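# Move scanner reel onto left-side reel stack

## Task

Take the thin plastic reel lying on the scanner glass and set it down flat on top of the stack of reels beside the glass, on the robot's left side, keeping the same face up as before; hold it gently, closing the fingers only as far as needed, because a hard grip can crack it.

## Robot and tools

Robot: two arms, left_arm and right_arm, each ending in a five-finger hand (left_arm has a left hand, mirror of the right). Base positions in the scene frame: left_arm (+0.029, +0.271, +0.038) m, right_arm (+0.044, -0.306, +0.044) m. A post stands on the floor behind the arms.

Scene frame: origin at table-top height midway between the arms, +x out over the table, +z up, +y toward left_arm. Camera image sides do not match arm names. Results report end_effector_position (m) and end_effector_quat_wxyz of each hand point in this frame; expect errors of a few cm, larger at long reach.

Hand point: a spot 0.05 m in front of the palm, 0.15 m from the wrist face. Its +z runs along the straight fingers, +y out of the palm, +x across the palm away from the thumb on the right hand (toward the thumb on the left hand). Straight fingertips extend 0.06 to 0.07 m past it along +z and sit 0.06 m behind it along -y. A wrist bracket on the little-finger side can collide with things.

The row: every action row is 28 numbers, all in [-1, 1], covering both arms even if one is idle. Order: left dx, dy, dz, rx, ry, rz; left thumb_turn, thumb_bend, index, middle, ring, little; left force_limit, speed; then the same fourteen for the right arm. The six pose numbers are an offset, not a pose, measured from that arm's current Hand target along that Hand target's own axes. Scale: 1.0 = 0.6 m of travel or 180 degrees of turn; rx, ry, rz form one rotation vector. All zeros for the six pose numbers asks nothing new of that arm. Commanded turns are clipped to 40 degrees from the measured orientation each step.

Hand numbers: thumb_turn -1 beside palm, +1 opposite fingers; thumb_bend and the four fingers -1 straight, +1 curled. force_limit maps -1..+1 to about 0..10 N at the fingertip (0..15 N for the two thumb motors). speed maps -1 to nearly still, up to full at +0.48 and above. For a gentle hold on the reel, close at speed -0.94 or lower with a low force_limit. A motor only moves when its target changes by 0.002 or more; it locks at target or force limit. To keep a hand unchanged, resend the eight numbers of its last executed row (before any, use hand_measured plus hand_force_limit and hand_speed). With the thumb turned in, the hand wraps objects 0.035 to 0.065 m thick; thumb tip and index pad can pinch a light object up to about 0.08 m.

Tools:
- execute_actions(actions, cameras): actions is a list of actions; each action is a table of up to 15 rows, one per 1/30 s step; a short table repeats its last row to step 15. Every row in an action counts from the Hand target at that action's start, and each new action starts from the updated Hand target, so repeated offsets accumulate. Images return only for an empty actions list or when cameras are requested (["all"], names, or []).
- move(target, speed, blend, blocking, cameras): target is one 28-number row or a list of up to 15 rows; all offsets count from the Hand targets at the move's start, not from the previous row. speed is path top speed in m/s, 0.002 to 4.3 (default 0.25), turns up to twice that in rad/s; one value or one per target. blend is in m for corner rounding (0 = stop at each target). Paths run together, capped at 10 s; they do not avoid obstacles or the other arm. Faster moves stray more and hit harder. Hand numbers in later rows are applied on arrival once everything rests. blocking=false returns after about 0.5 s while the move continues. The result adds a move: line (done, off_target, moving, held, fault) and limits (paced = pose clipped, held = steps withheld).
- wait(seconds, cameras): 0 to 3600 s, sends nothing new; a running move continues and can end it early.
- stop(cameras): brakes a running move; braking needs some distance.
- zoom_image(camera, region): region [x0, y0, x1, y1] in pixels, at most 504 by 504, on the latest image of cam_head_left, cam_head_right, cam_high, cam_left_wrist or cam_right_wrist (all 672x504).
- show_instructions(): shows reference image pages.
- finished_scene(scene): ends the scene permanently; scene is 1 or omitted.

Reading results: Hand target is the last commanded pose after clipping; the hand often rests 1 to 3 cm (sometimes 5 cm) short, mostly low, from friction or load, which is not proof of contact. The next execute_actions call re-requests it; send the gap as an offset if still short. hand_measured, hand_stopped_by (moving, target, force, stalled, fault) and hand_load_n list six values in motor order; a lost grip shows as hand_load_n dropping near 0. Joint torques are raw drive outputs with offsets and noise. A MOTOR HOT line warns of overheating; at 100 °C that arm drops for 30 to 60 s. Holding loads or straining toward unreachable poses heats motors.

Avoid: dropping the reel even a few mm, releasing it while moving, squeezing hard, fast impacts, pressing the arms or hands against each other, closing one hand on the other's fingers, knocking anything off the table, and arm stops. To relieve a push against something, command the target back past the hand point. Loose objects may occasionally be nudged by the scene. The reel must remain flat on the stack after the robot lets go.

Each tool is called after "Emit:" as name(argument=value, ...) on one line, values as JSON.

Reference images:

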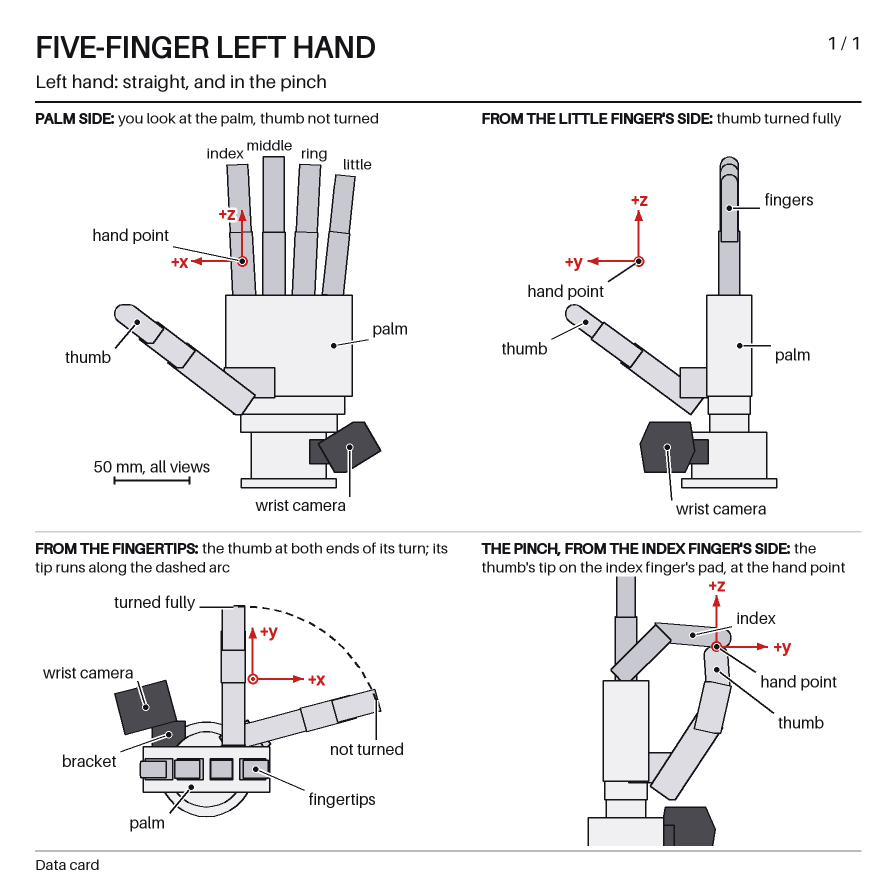

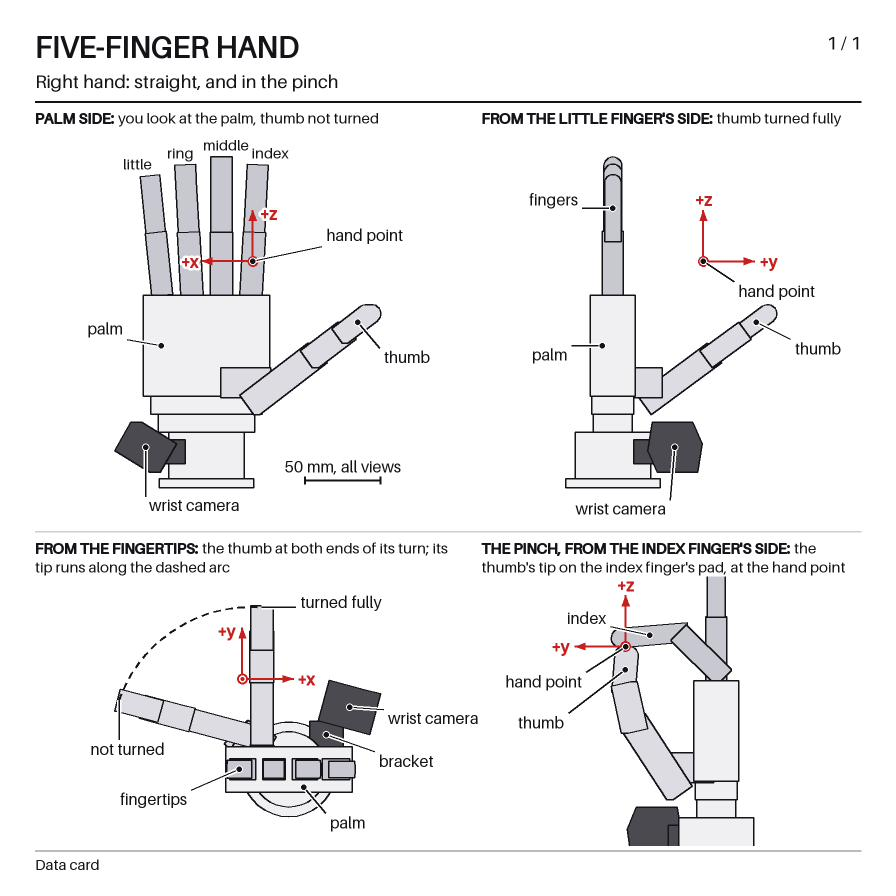

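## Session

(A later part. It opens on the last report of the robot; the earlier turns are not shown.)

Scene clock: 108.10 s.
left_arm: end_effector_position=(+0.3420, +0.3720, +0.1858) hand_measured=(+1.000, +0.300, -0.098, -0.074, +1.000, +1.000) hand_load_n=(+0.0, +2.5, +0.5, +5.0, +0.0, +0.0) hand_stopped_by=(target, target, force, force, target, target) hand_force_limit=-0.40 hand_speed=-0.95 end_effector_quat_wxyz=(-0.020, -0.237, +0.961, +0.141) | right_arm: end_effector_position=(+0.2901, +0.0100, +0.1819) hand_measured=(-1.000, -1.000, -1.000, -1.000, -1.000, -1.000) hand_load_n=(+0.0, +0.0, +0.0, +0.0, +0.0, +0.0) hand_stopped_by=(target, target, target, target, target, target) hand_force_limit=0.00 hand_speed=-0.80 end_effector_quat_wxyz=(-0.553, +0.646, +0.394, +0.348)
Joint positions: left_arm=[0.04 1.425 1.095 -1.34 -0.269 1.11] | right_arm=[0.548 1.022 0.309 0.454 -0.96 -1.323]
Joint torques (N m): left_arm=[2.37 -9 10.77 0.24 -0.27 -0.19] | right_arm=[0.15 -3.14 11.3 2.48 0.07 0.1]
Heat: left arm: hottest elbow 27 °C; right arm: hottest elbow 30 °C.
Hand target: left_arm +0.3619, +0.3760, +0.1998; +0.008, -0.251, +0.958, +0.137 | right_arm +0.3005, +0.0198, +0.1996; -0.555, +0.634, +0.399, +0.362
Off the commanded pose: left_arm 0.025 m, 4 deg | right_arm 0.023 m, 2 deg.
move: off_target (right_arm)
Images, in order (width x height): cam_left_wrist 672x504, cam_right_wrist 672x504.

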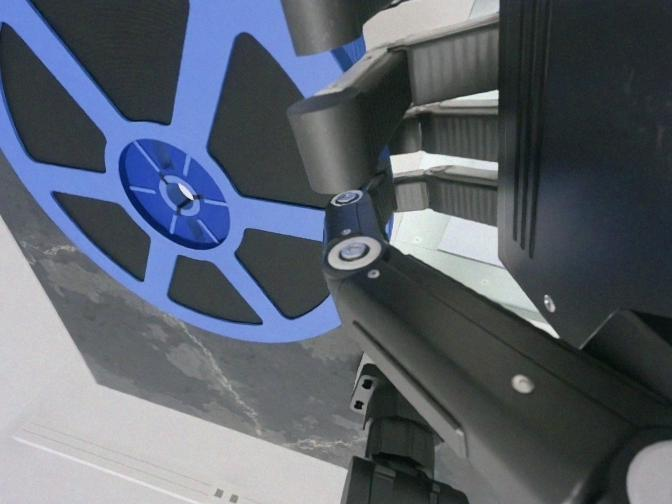

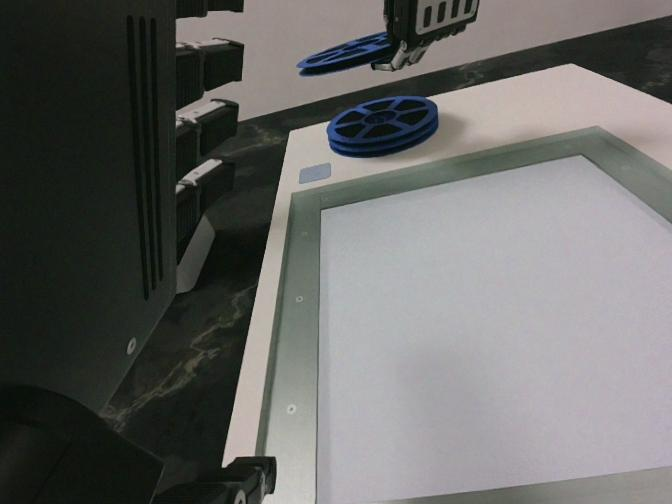

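Emit:
move(target=[[-0.0472,-0.0607,0.0745,0.015,-0.01,0,1,0.3,-0.05,-0.05,1,1,-0.4,-0.95,0,0,0,0,0,0,-1,-1,-1,-1,-1,-1,0,-0.8]], speed=0.08, cameras=["cam_right_wrist","cam_left_wrist","cam_high","cam_head_left","cam_head_right"])

Emit:
zoom_image(camera="cam_right_wrist", region=[280, 0, 500, 220])

Emit:
zoom_image(camera="cam_head_right", region=[130, 150, 290, 290])

Emit:
zoom_image(camera="cam_high", region=[350, 80, 520, 240])

Scene clock: 110.23 s.
left_arm: end_effector_position=(+0.3807, +0.3684, +0.1369) hand_measured=(+1.000, +0.300, -0.098, -0.074, +1.000, +1.000) hand_load_n=(+0.5, +2.5, +0.5, +5.0, +0.0, +0.0) hand_stopped_by=(target, target, force, force, target, target) hand_force_limit=-0.40 hand_speed=-0.95 end_effector_quat_wxyz=(+0.001, -0.241, +0.963, +0.123) | right_arm: end_effector_position=(+0.2901, +0.0100, +0.1819) hand_measured=(-1.000, -1.000, -1.000, -1.000, -1.000, -1.000) hand_load_n=(+0.0, +0.0, +0.0, +0.0, +0.0, +0.0) hand_stopped_by=(target, target, target, target, target, target) hand_force_limit=0.00 hand_speed=-0.80 end_effector_quat_wxyz=(-0.553, +0.646, +0.394, +0.348)
Joint positions: left_arm=[0.04 1.536 1.095 -1.18 -0.241 1.11] | right_arm=[0.548 1.022 0.309 0.454 -0.96 -1.323]
Joint torques (N m): left_arm=[1.85 -10.81 10.03 0.42 -0.26 -0.11] | right_arm=[0.15 -3.19 11.29 2.52 0.07 0.1]
Heat: left arm: hottest elbow 27 °C; right arm: hottest elbow 30 °C.
Hand target: left_arm +0.4018, +0.3709, +0.1498; +0.029, -0.249, +0.961, +0.118 | right_arm +0.3005, +0.0198, +0.1996; -0.555, +0.634, +0.399, +0.362
Off the commanded pose: left_arm 0.025 m, 3 deg | right_arm 0.023 m, 2 deg.
move: off_target (left_arm)

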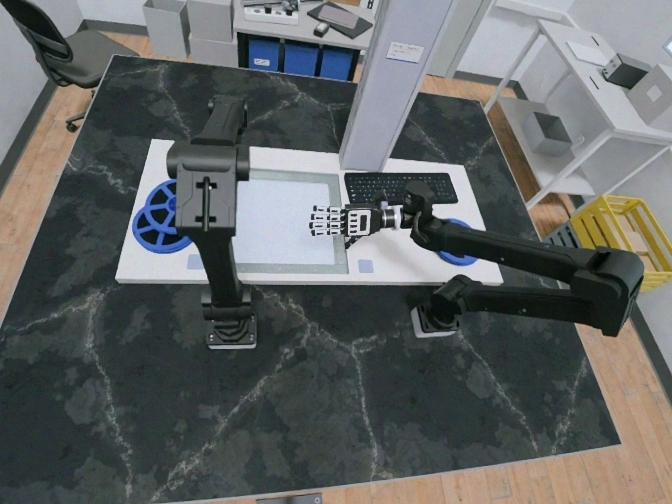

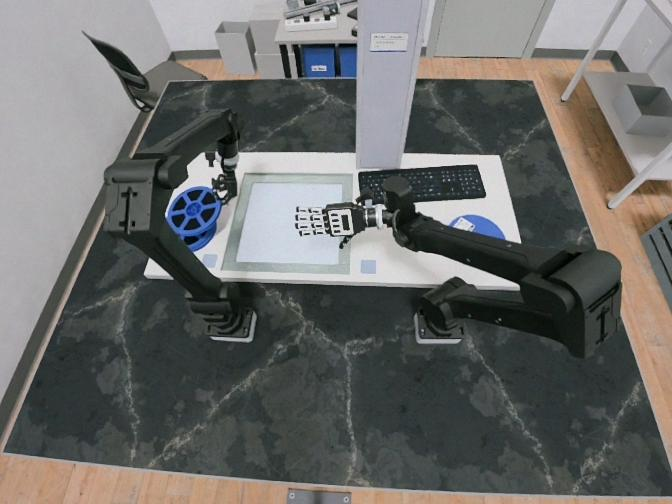

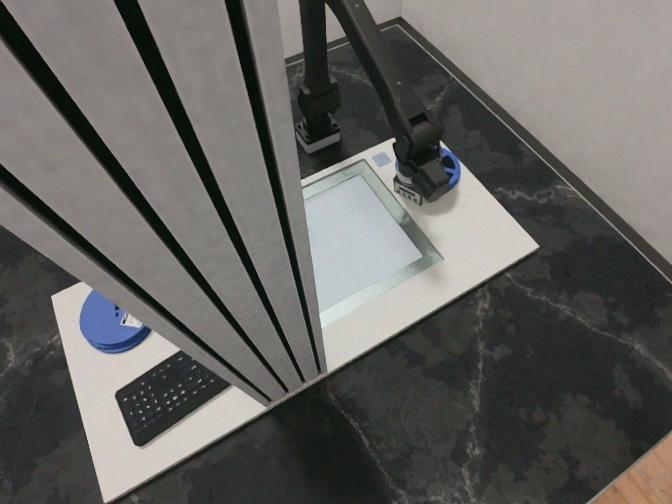

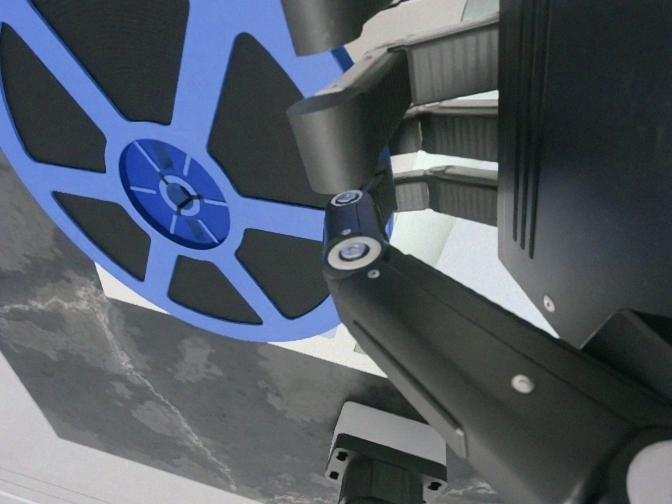

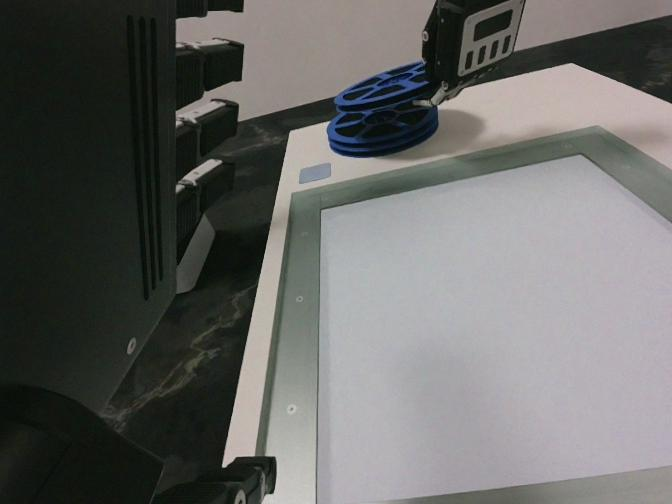

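Scaled by 2.291 from the camera's image (finer frame: 960x720).

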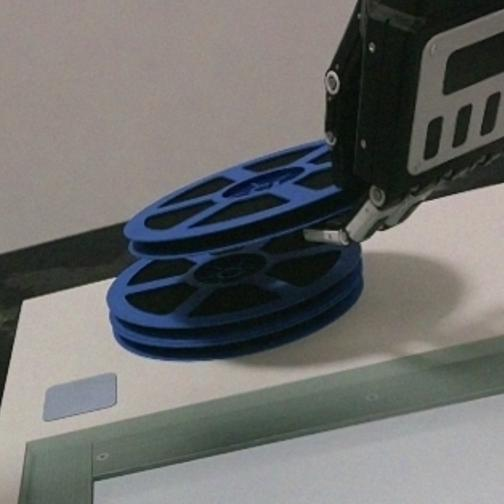

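Scaled by 3.150 from the camera's image (finer frame: 960x720).

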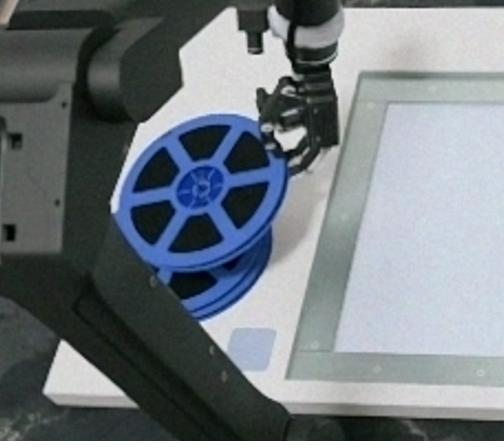

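Scaled by 2.965 from the camera's image (finer frame: 960x720).

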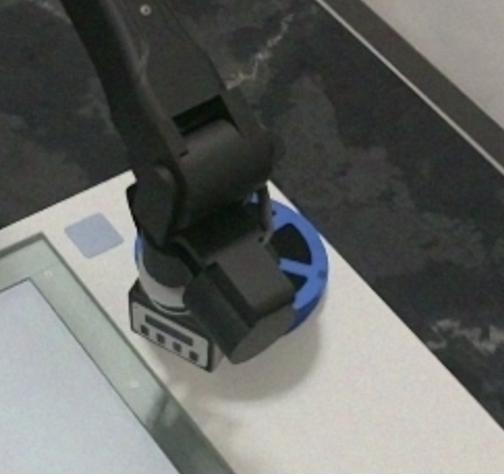

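Emit:
zoom_image(camera="cam_right_wrist", region=[320, 50, 450, 165])

Scaled by 3.877 from the camera's image (finer frame: 960x720).

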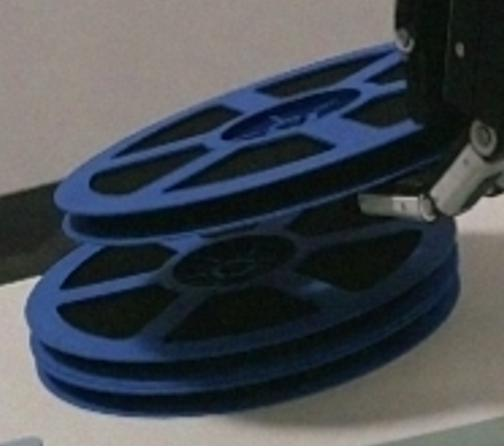

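Emit:
move(target=[[0.0123,-0.0188,0.0287,-0.0184,0.033,0.0094,1,0.3,-0.05,-0.05,1,1,-0.4,-0.95,0,0,0,0,0,0,-1,-1,-1,-1,-1,-1,0,-0.8]], speed=0.05, cameras=["cam_right_wrist","cam_left_wrist"])

Emit:
zoom_image(camera="cam_right_wrist", region=[320, 50, 450, 165])

Scene clock: 112.77 s.
left_arm: end_effector_position=(+0.3826, +0.3670, +0.1163) hand_measured=(+1.000, +0.300, -0.098, -0.074, +1.000, +1.000) hand_load_n=(+0.0, +2.0, +0.5, +5.0, +0.0, +0.0) hand_stopped_by=(target, target, force, force, target, target) hand_force_limit=-0.40 hand_speed=-0.95 end_effector_quat_wxyz=(-0.047, -0.241, +0.960, +0.133) | right_arm: end_effector_position=(+0.2901, +0.0100, +0.1819) hand_measured=(-1.000, -1.000, -1.000, -1.000, -1.000, -1.000) hand_load_n=(+0.0, +0.0, +0.0, +0.0, +0.0, +0.0) hand_stopped_by=(target, target, target, target, target, target) hand_force_limit=0.00 hand_speed=-0.80 end_effector_quat_wxyz=(-0.553, +0.646, +0.394, +0.348)
Joint positions: left_arm=[0.038 1.637 1.134 -1.22 -0.241 1.096] | right_arm=[0.548 1.022 0.309 0.454 -0.96 -1.323]
Joint torques (N m): left_arm=[0.09 -11.52 9.92 -0.61 -0.32 -0.21] | right_arm=[0.21 -3.19 11.29 2.52 0.07 0.1]
Heat: left arm: hottest elbow 28 °C; right arm: hottest elbow 30 °C.
Hand target: left_arm +0.4009, +0.3621, +0.1299; -0.030, -0.241, +0.961, +0.133 | right_arm +0.3005, +0.0198, +0.1996; -0.555, +0.634, +0.399, +0.362
Off the commanded pose: left_arm 0.023 m, 2 deg | right_arm 0.023 m, 2 deg.
move: off_target (left_arm)
Images, in order (width x height): cam_left_wrist 672x504, cam_right_wrist 672x504.

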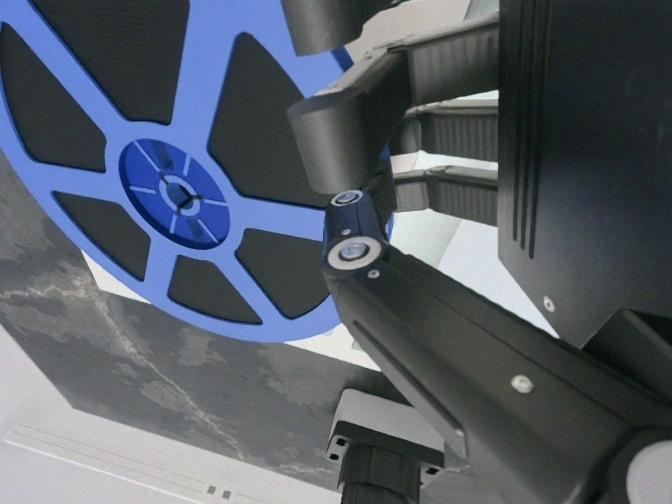

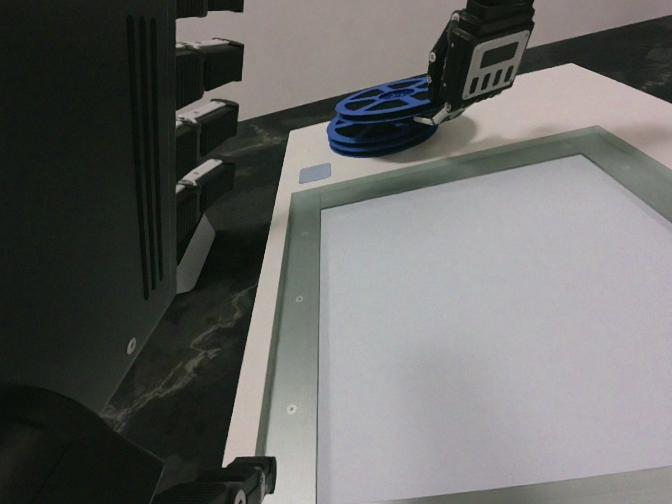

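Scaled by 3.877 from the camera's image (finer frame: 960x720).

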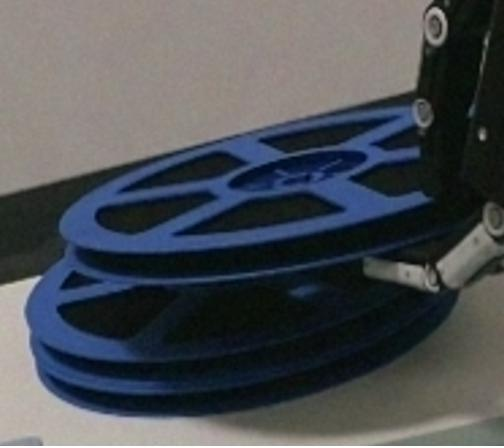

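Emit:
execute_actions(actions=[])

Emit:
zoom_image(camera="cam_head_right", region=[140, 160, 260, 270])

Emit:
zoom_image(camera="cam_head_left", region=[110, 160, 230, 270])

Emit:
zoom_image(camera="cam_high", region=[380, 110, 500, 220])

Scene clock: 113.17 s.
left_arm: end_effector_position=(+0.3825, +0.3670, +0.1163) hand_measured=(+1.000, +0.300, -0.098, -0.074, +1.000, +1.000) hand_load_n=(+0.0, +2.5, +0.5, +4.5, +0.0, +0.0) hand_stopped_by=(target, target, force, force, target, target) hand_force_limit=-0.40 hand_speed=-0.95 end_effector_quat_wxyz=(-0.047, -0.241, +0.960, +0.133) | right_arm: end_effector_position=(+0.2901, +0.0100, +0.1819) hand_measured=(-1.000, -1.000, -1.000, -1.000, -1.000, -1.000) hand_load_n=(+0.0, +0.0, +0.0, +0.0, +0.0, +0.0) hand_stopped_by=(target, target, target, target, target, target) hand_force_limit=0.00 hand_speed=-0.80 end_effector_quat_wxyz=(-0.553, +0.646, +0.394, +0.348)
Joint positions: left_arm=[0.038 1.637 1.134 -1.22 -0.241 1.096] | right_arm=[0.548 1.022 0.309 0.454 -0.96 -1.323]
Joint velocities: within noise
Joint torques (N m): left_arm=[0.15 -11.52 9.92 -0.64 -0.33 -0.2] | right_arm=[0.21 -3.19 11.29 2.52 0.07 0.1]
Heat: left arm: hottest elbow 28 °C; right arm: hottest elbow 30 °C.
Hand target: left_arm +0.4008, +0.3621, +0.1299; -0.030, -0.241, +0.961, +0.133 | right_arm +0.3005, +0.0198, +0.1996; -0.555, +0.634, +0.399, +0.362
Off the commanded pose: left_arm 0.023 m, 2 deg | right_arm 0.023 m, 2 deg.

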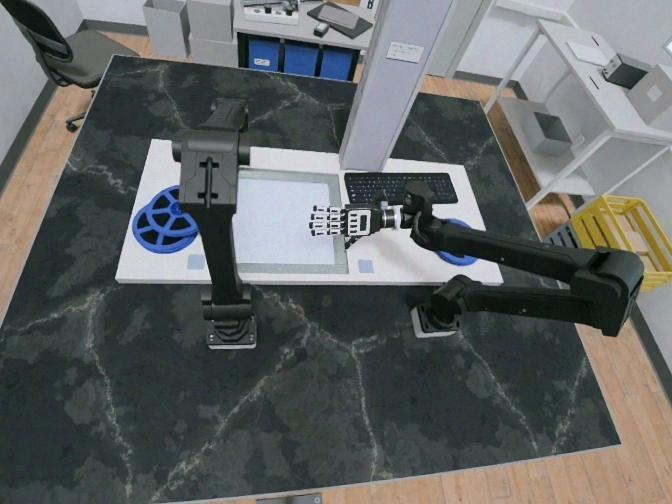

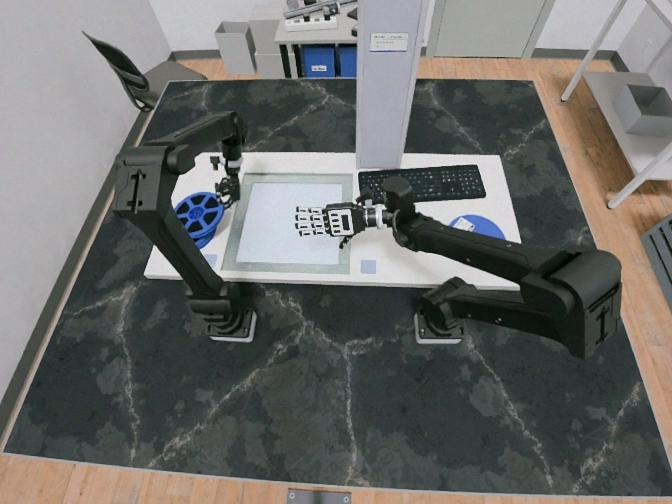

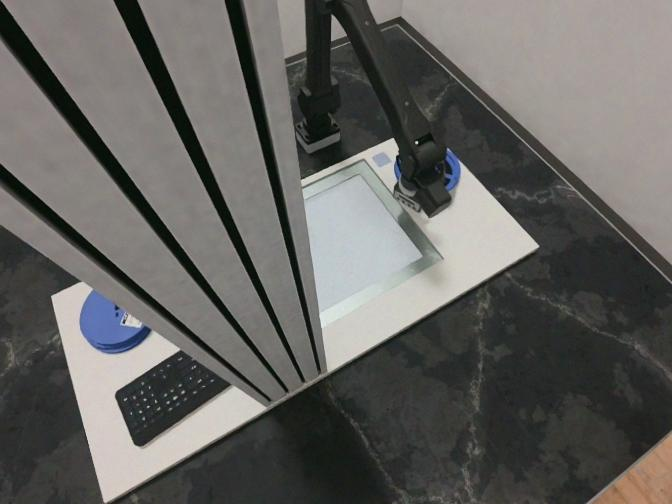

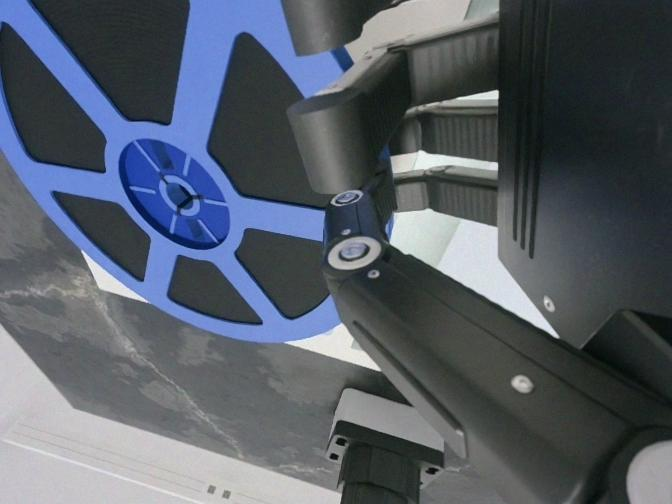

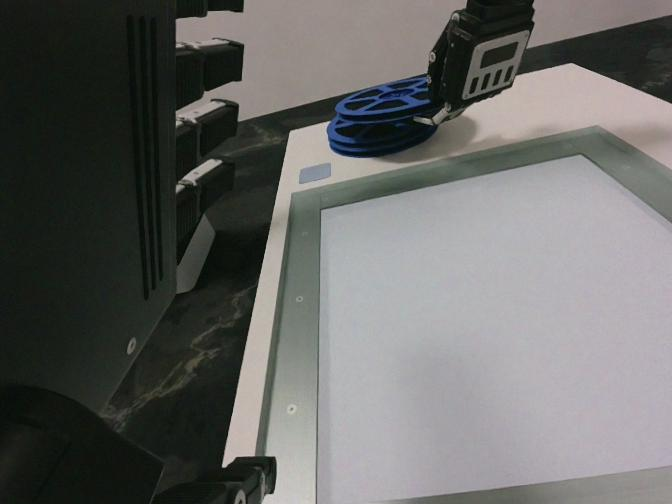

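Scaled by 4.200 from the camera's image (finer frame: 960x720).

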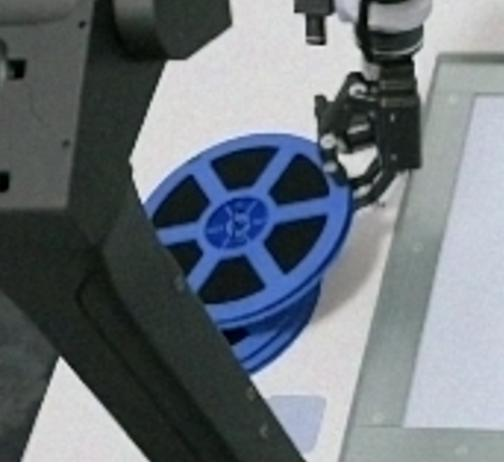

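Scaled by 4.200 from the camera's image (finer frame: 960x720).

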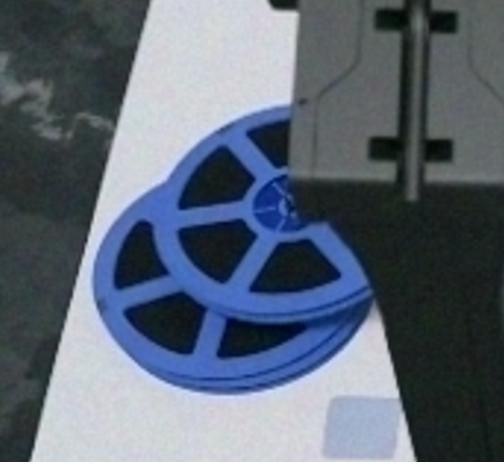

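Scaled by 4.200 from the camera's image (finer frame: 960x720).

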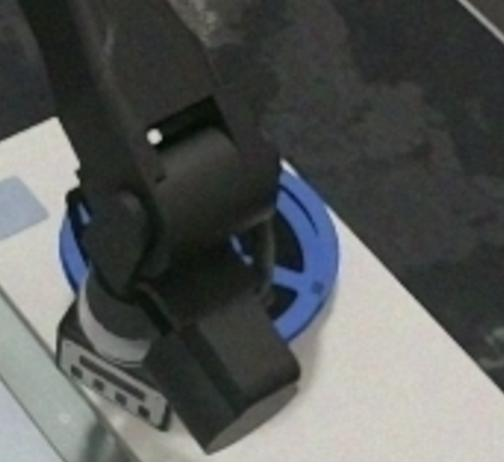

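Emit:
move(target=[[0.0001,-0.0045,0.0161,0,0,0,1,0.3,-0.05,-0.05,1,1,-0.4,-0.95,0,0,0,0,0,0,-1,-1,-1,-1,-1,-1,0,-0.8]], speed=0.03, cameras=["cam_right_wrist"])

Emit:
zoom_image(camera="cam_right_wrist", region=[320, 50, 450, 165])

Scene clock: 114.30 s.
left_arm: end_effector_position=(+0.3819, +0.3670, +0.1125) hand_measured=(+1.000, +0.300, -0.098, -0.074, +1.000, +1.000) hand_load_n=(+0.0, +2.0, +0.5, +4.5, +0.0, +0.0) hand_stopped_by=(target, target, force, force, target, target) hand_force_limit=-0.40 hand_speed=-0.95 end_effector_quat_wxyz=(-0.053, -0.240, +0.960, +0.135) | right_arm: end_effector_position=(+0.2901, +0.0100, +0.1819) hand_measured=(-1.000, -1.000, -1.000, -1.000, -1.000, -1.000) hand_load_n=(+0.0, +0.0, +0.0, +0.0, +0.0, +0.0) hand_stopped_by=(target, target, target, target, target, target) hand_force_limit=0.00 hand_speed=-0.80 end_effector_quat_wxyz=(-0.553, +0.646, +0.394, +0.348)
Joint positions: left_arm=[0.038 1.648 1.134 -1.22 -0.241 1.096] | right_arm=[0.548 1.022 0.309 0.454 -0.96 -1.323]
Joint torques (N m): left_arm=[0.09 -11.69 8.91 0.18 -0.32 -0.2] | right_arm=[0.21 -3.19 11.29 2.52 0.07 0.09]
Heat: left arm: hottest elbow 28 °C; right arm: hottest elbow 30 °C.
Hand target: left_arm +0.4008, +0.3621, +0.1199; -0.030, -0.241, +0.961, +0.133 | right_arm +0.3005, +0.0198, +0.1996; -0.555, +0.634, +0.399, +0.362
Off the commanded pose: left_arm 0.021 m, 3 deg | right_arm 0.023 m, 2 deg.
move: off_target (left_arm)

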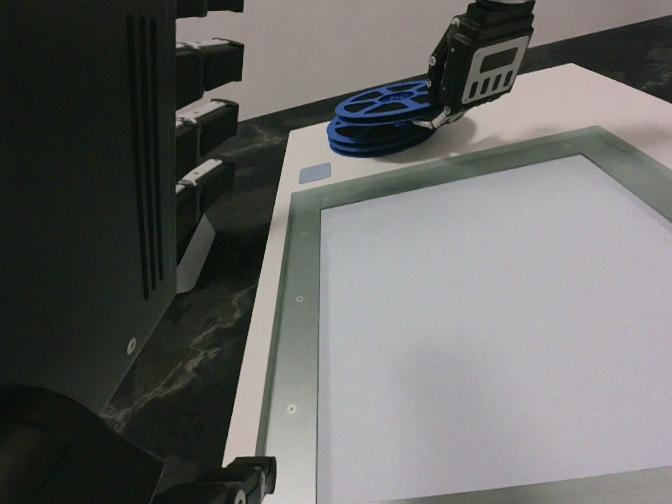

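Scaled by 3.877 from the camera's image (finer frame: 960x720).

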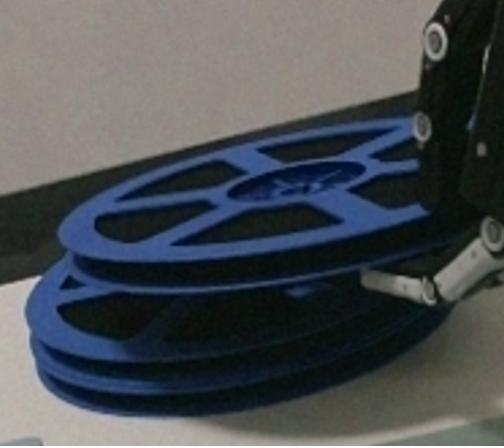

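Emit:
move(target=[[0.0001,-0.0045,0.0161,0,0,0,1,0.3,-0.05,-0.05,1,1,-0.4,-0.95,0,0,0,0,0,0,-1,-1,-1,-1,-1,-1,0,-0.8]], speed=0.03, cameras=["cam_right_wrist"])

Emit:
zoom_image(camera="cam_right_wrist", region=[320, 50, 450, 165])

Scene clock: 115.20 s.
left_arm: end_effector_position=(+0.3874, +0.3672, +0.1054) hand_measured=(+1.000, +0.300, -0.098, -0.074, +1.000, +1.000) hand_load_n=(+0.5, +2.5, +0.5, +5.0, +0.0, +0.5) hand_stopped_by=(target, target, force, force, target, target) hand_force_limit=-0.40 hand_speed=-0.95 end_effector_quat_wxyz=(-0.047, -0.241, +0.960, +0.133) | right_arm: end_effector_position=(+0.2901, +0.0100, +0.1819) hand_measured=(-1.000, -1.000, -1.000, -1.000, -1.000, -1.000) hand_load_n=(+0.0, +0.0, +0.0, -0.5, +0.0, +0.0) hand_stopped_by=(target, target, target, target, target, target) hand_force_limit=0.00 hand_speed=-0.80 end_effector_quat_wxyz=(-0.553, +0.646, +0.394, +0.348)
Joint positions: left_arm=[0.038 1.662 1.134 -1.194 -0.241 1.095] | right_arm=[0.548 1.022 0.309 0.454 -0.96 -1.323]
Joint torques (N m): left_arm=[0.09 -11.75 7.91 0.23 -0.32 -0.2] | right_arm=[0.21 -3.19 11.29 2.52 0.07 0.09]
Heat: left arm: hottest elbow 28 °C; right arm: hottest elbow 30 °C.
Hand target: left_arm +0.4008, +0.3621, +0.1099; -0.030, -0.241, +0.961, +0.133 | right_arm +0.3005, +0.0198, +0.1996; -0.555, +0.634, +0.399, +0.362
Off the commanded pose: left_arm 0.015 m, 2 deg | right_arm 0.023 m, 2 deg.
move: off_target (left_arm)

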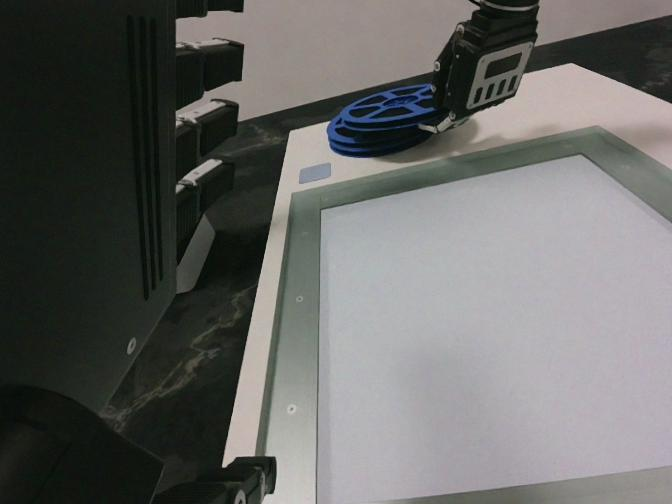

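Scaled by 3.877 from the camera's image (finer frame: 960x720).

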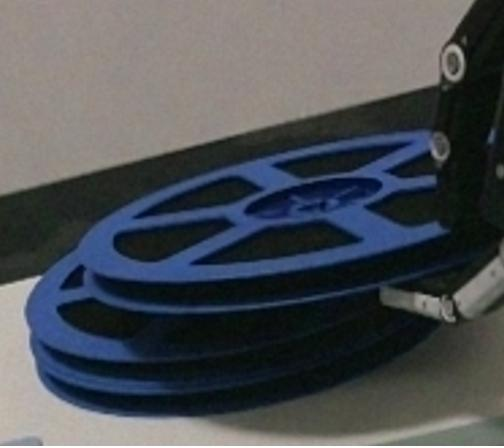

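Emit:
move(target=[[0.0073,-0.0007,0.017,0,0,0,1,0.3,-0.05,-0.05,1,1,-0.4,-0.95,0,0,0,0,0,0,-1,-1,-1,-1,-1,-1,0,-0.8]], speed=0.03, cameras=["cam_right_wrist"])

Emit:
zoom_image(camera="cam_right_wrist", region=[320, 50, 450, 165])

Scene clock: 116.07 s.
left_arm: end_effector_position=(+0.3945, +0.3674, +0.1026) hand_measured=(+1.000, +0.300, -0.098, -0.074, +1.000, +1.000) hand_load_n=(+0.5, +2.5, +0.5, +4.5, +0.0, +0.0) hand_stopped_by=(target, target, force, force, target, target) hand_force_limit=-0.40 hand_speed=-0.95 end_effector_quat_wxyz=(-0.033, -0.243, +0.961, +0.130) | right_arm: end_effector_position=(+0.2901, +0.0100, +0.1819) hand_measured=(-1.000, -1.000, -1.000, -1.000, -1.000, -1.000) hand_load_n=(+0.0, +0.0, +0.0, +0.0, -0.5, +0.0) hand_stopped_by=(target, target, target, target, target, target) hand_force_limit=0.00 hand_speed=-0.80 end_effector_quat_wxyz=(-0.553, +0.646, +0.394, +0.348)
Joint positions: left_arm=[0.038 1.662 1.134 -1.164 -0.241 1.095] | right_arm=[0.548 1.022 0.309 0.454 -0.96 -1.323]
Joint torques (N m): left_arm=[0.15 -11.58 5.93 0.25 -0.35 -0.2] | right_arm=[0.15 -3.19 11.29 2.52 0.07 0.09]
Heat: left arm: hottest elbow 28 °C; right arm: hottest elbow 30 °C.
Hand target: left_arm +0.3959, +0.3622, +0.1000; -0.030, -0.241, +0.961, +0.133 | right_arm +0.3005, +0.0198, +0.1996; -0.555, +0.634, +0.399, +0.362
Off the commanded pose: left_arm 0.006 m, 0 deg | right_arm 0.023 m, 2 deg.
move: done

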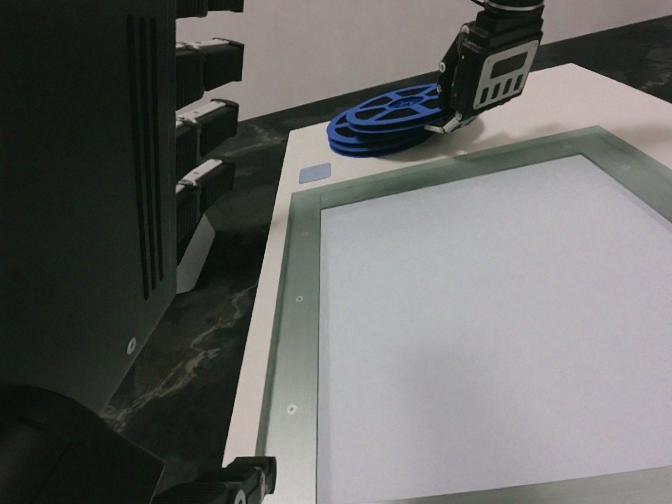

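Scaled by 3.877 from the camera's image (finer frame: 960x720).

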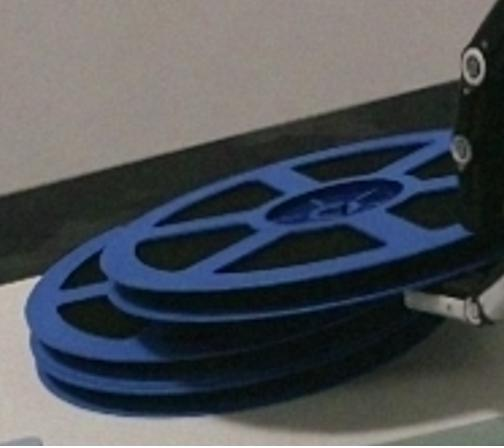

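Emit:
move(target=[[0.022,0.009,0.011,0,0,0,1,0.3,-0.05,-0.05,1,1,-0.4,-0.95,0,0,0,0,0,0,-1,-1,-1,-1,-1,-1,0,-0.8]], speed=0.03, cameras=["cam_right_wrist","cam_head_left","cam_head_right"])

Emit:
zoom_image(camera="cam_right_wrist", region=[320, 50, 450, 165])

Emit:
zoom_image(camera="cam_head_left", region=[110, 160, 230, 270])

Emit:
zoom_image(camera="cam_head_right", region=[140, 160, 260, 270])

Scene clock: 117.13 s.
left_arm: end_effector_position=(+0.3782, +0.3669, +0.0887) hand_measured=(+1.000, +0.300, -0.098, -0.074, +1.000, +1.000) hand_load_n=(+0.5, +0.5, +0.0, +3.0, +0.0, +0.0) hand_stopped_by=(target, target, force, force, target, target) hand_force_limit=-0.40 hand_speed=-0.95 end_effector_quat_wxyz=(-0.045, -0.241, +0.960, +0.133) | right_arm: end_effector_position=(+0.2901, +0.0100, +0.1819) hand_measured=(-1.000, -1.000, -1.000, -1.000, -1.000, -1.000) hand_load_n=(+0.0, +0.0, +0.0, +0.0, +0.0, +0.0) hand_stopped_by=(target, target, target, target, target, target) hand_force_limit=0.00 hand_speed=-0.80 end_effector_quat_wxyz=(-0.553, +0.646, +0.394, +0.348)
Joint positions: left_arm=[0.038 1.662 1.084 -1.14 -0.241 1.095] | right_arm=[0.548 1.022 0.309 0.454 -0.96 -1.323]
Joint torques (N m): left_arm=[0.26 -13.45 5.6 0.2 -0.34 -0.18] | right_arm=[0.15 -3.19 11.29 2.54 0.07 0.09]
Heat: left arm: hottest elbow 28 °C; right arm: hottest elbow 29 °C.
Hand target: left_arm +0.3810, +0.3622, +0.0949; -0.030, -0.241, +0.961, +0.133 | right_arm +0.3005, +0.0198, +0.1996; -0.555, +0.634, +0.399, +0.362
Off the commanded pose: left_arm 0.008 m, 2 deg | right_arm 0.023 m, 2 deg.
move: done
Images, in order (width x height): cam_head_left 672x504, cam_head_right 672x504, cam_right_wrist 672x504.

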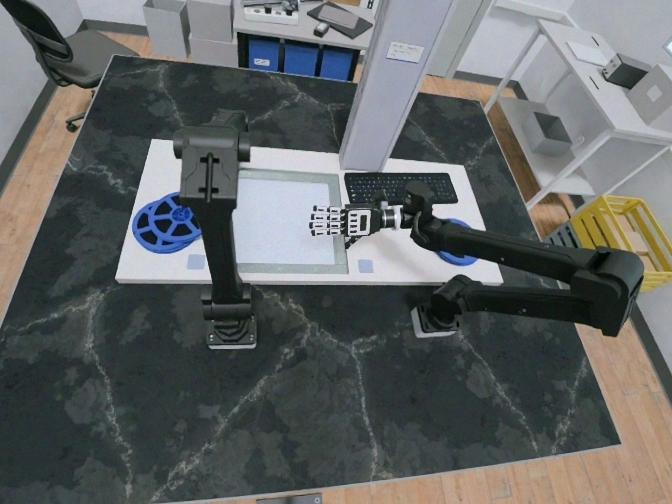

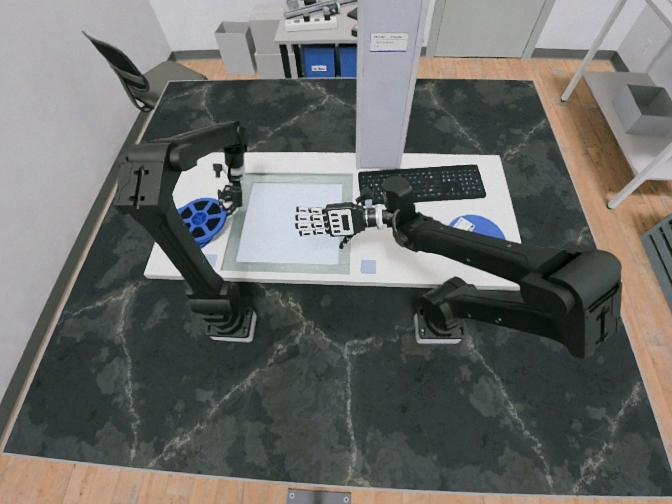

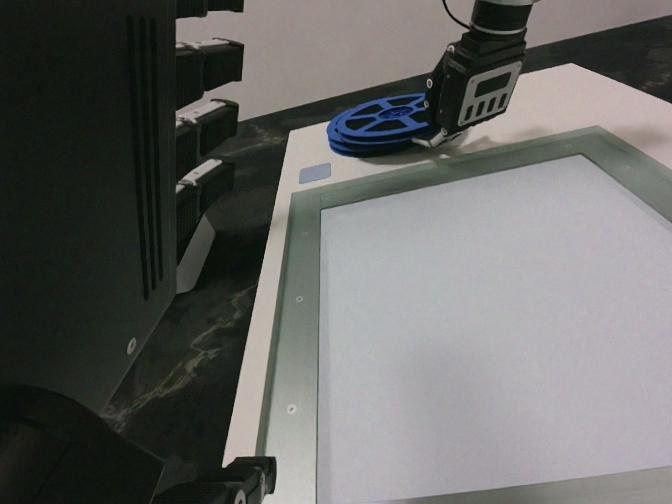

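Scaled by 3.877 from the camera's image (finer frame: 960x720).

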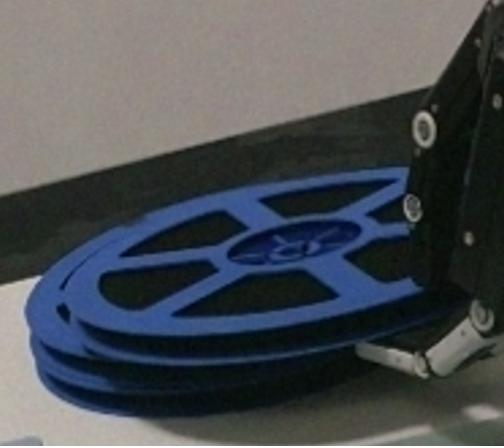

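Scaled by 4.200 from the camera's image (finer frame: 960x720).

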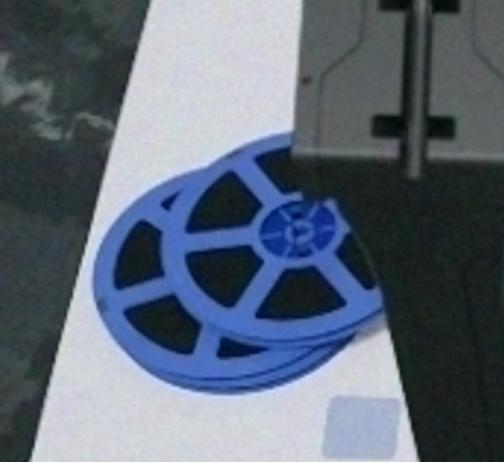

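Scaled by 4.200 from the camera's image (finer frame: 960x720).

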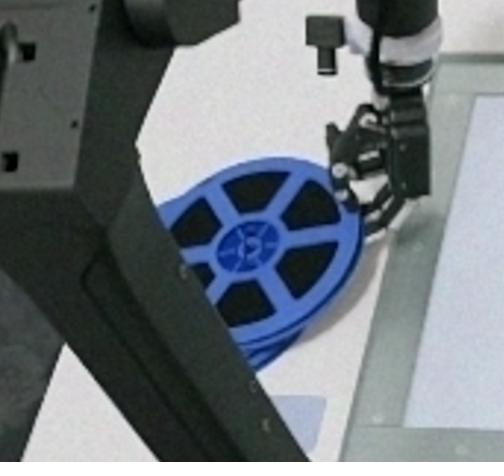

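Emit:
move(target=[[0,-0.0018,0.0065,0,0,0,1,0.3,-0.05,-0.05,1,1,-0.4,-0.95,0,0,0,0,0,0,-1,-1,-1,-1,-1,-1,0,-0.8]], speed=0.02, cameras=["cam_right_wrist","cam_left_wrist"])

Emit:
zoom_image(camera="cam_right_wrist", region=[320, 50, 450, 165])

Scene clock: 117.87 s.
left_arm: end_effector_position=(+0.3788, +0.3669, +0.0868) hand_measured=(+1.000, +0.300, -0.098, -0.074, +1.000, +1.000) hand_load_n=(+0.5, +0.5, +0.5, +2.0, +0.0, +0.0) hand_stopped_by=(target, target, force, force, target, target) hand_force_limit=-0.40 hand_speed=-0.95 end_effector_quat_wxyz=(-0.042, -0.242, +0.960, +0.132) | right_arm: end_effector_position=(+0.2901, +0.0100, +0.1819) hand_measured=(-1.000, -1.000, -1.000, -1.000, -1.000, -1.000) hand_load_n=(+0.0, +0.0, +0.0, +0.0, +0.0, +0.0) hand_stopped_by=(target, target, target, target, target, target) hand_force_limit=0.00 hand_speed=-0.80 end_effector_quat_wxyz=(-0.553, +0.646, +0.394, +0.348)
Joint positions: left_arm=[0.038 1.662 1.08 -1.13 -0.241 1.095] | right_arm=[0.548 1.022 0.309 0.454 -0.96 -1.323]
Joint torques (N m): left_arm=[0.21 -12.92 5.53 0.35 -0.34 -0.18] | right_arm=[0.15 -3.19 11.29 2.52 0.07 0.09]
Heat: left arm: hottest elbow 28 °C; right arm: hottest elbow 29 °C.
Hand target: left_arm +0.3810, +0.3622, +0.0909; -0.030, -0.241, +0.961, +0.133 | right_arm +0.3005, +0.0198, +0.1996; -0.555, +0.634, +0.399, +0.362
Off the commanded pose: left_arm 0.007 m, 1 deg | right_arm 0.023 m, 2 deg.
move: done
Images, in order (width x height): cam_left_wrist 672x504, cam_right_wrist 672x504.

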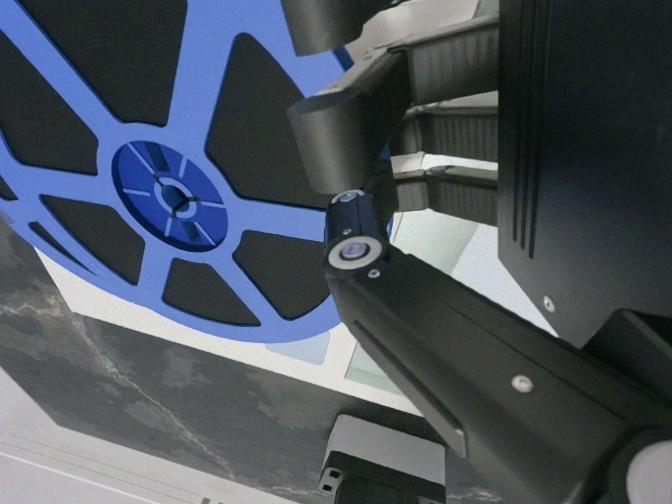

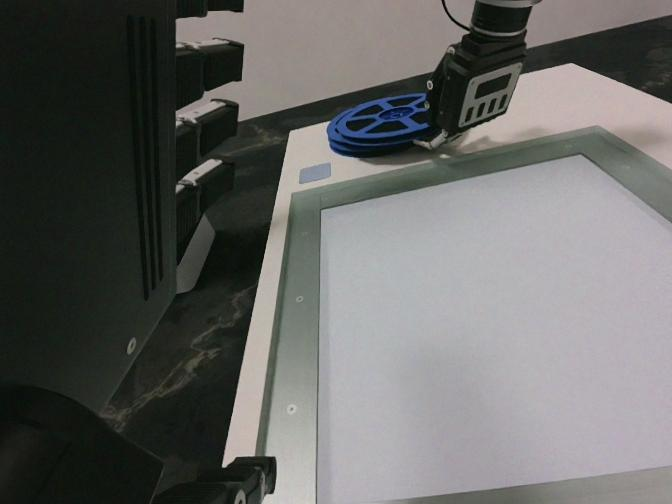

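Scaled by 3.877 from the camera's image (finer frame: 960x720).

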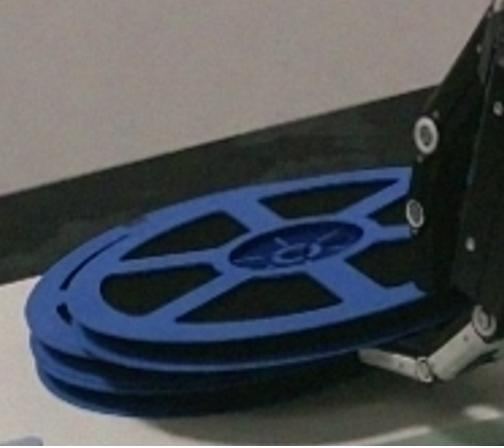

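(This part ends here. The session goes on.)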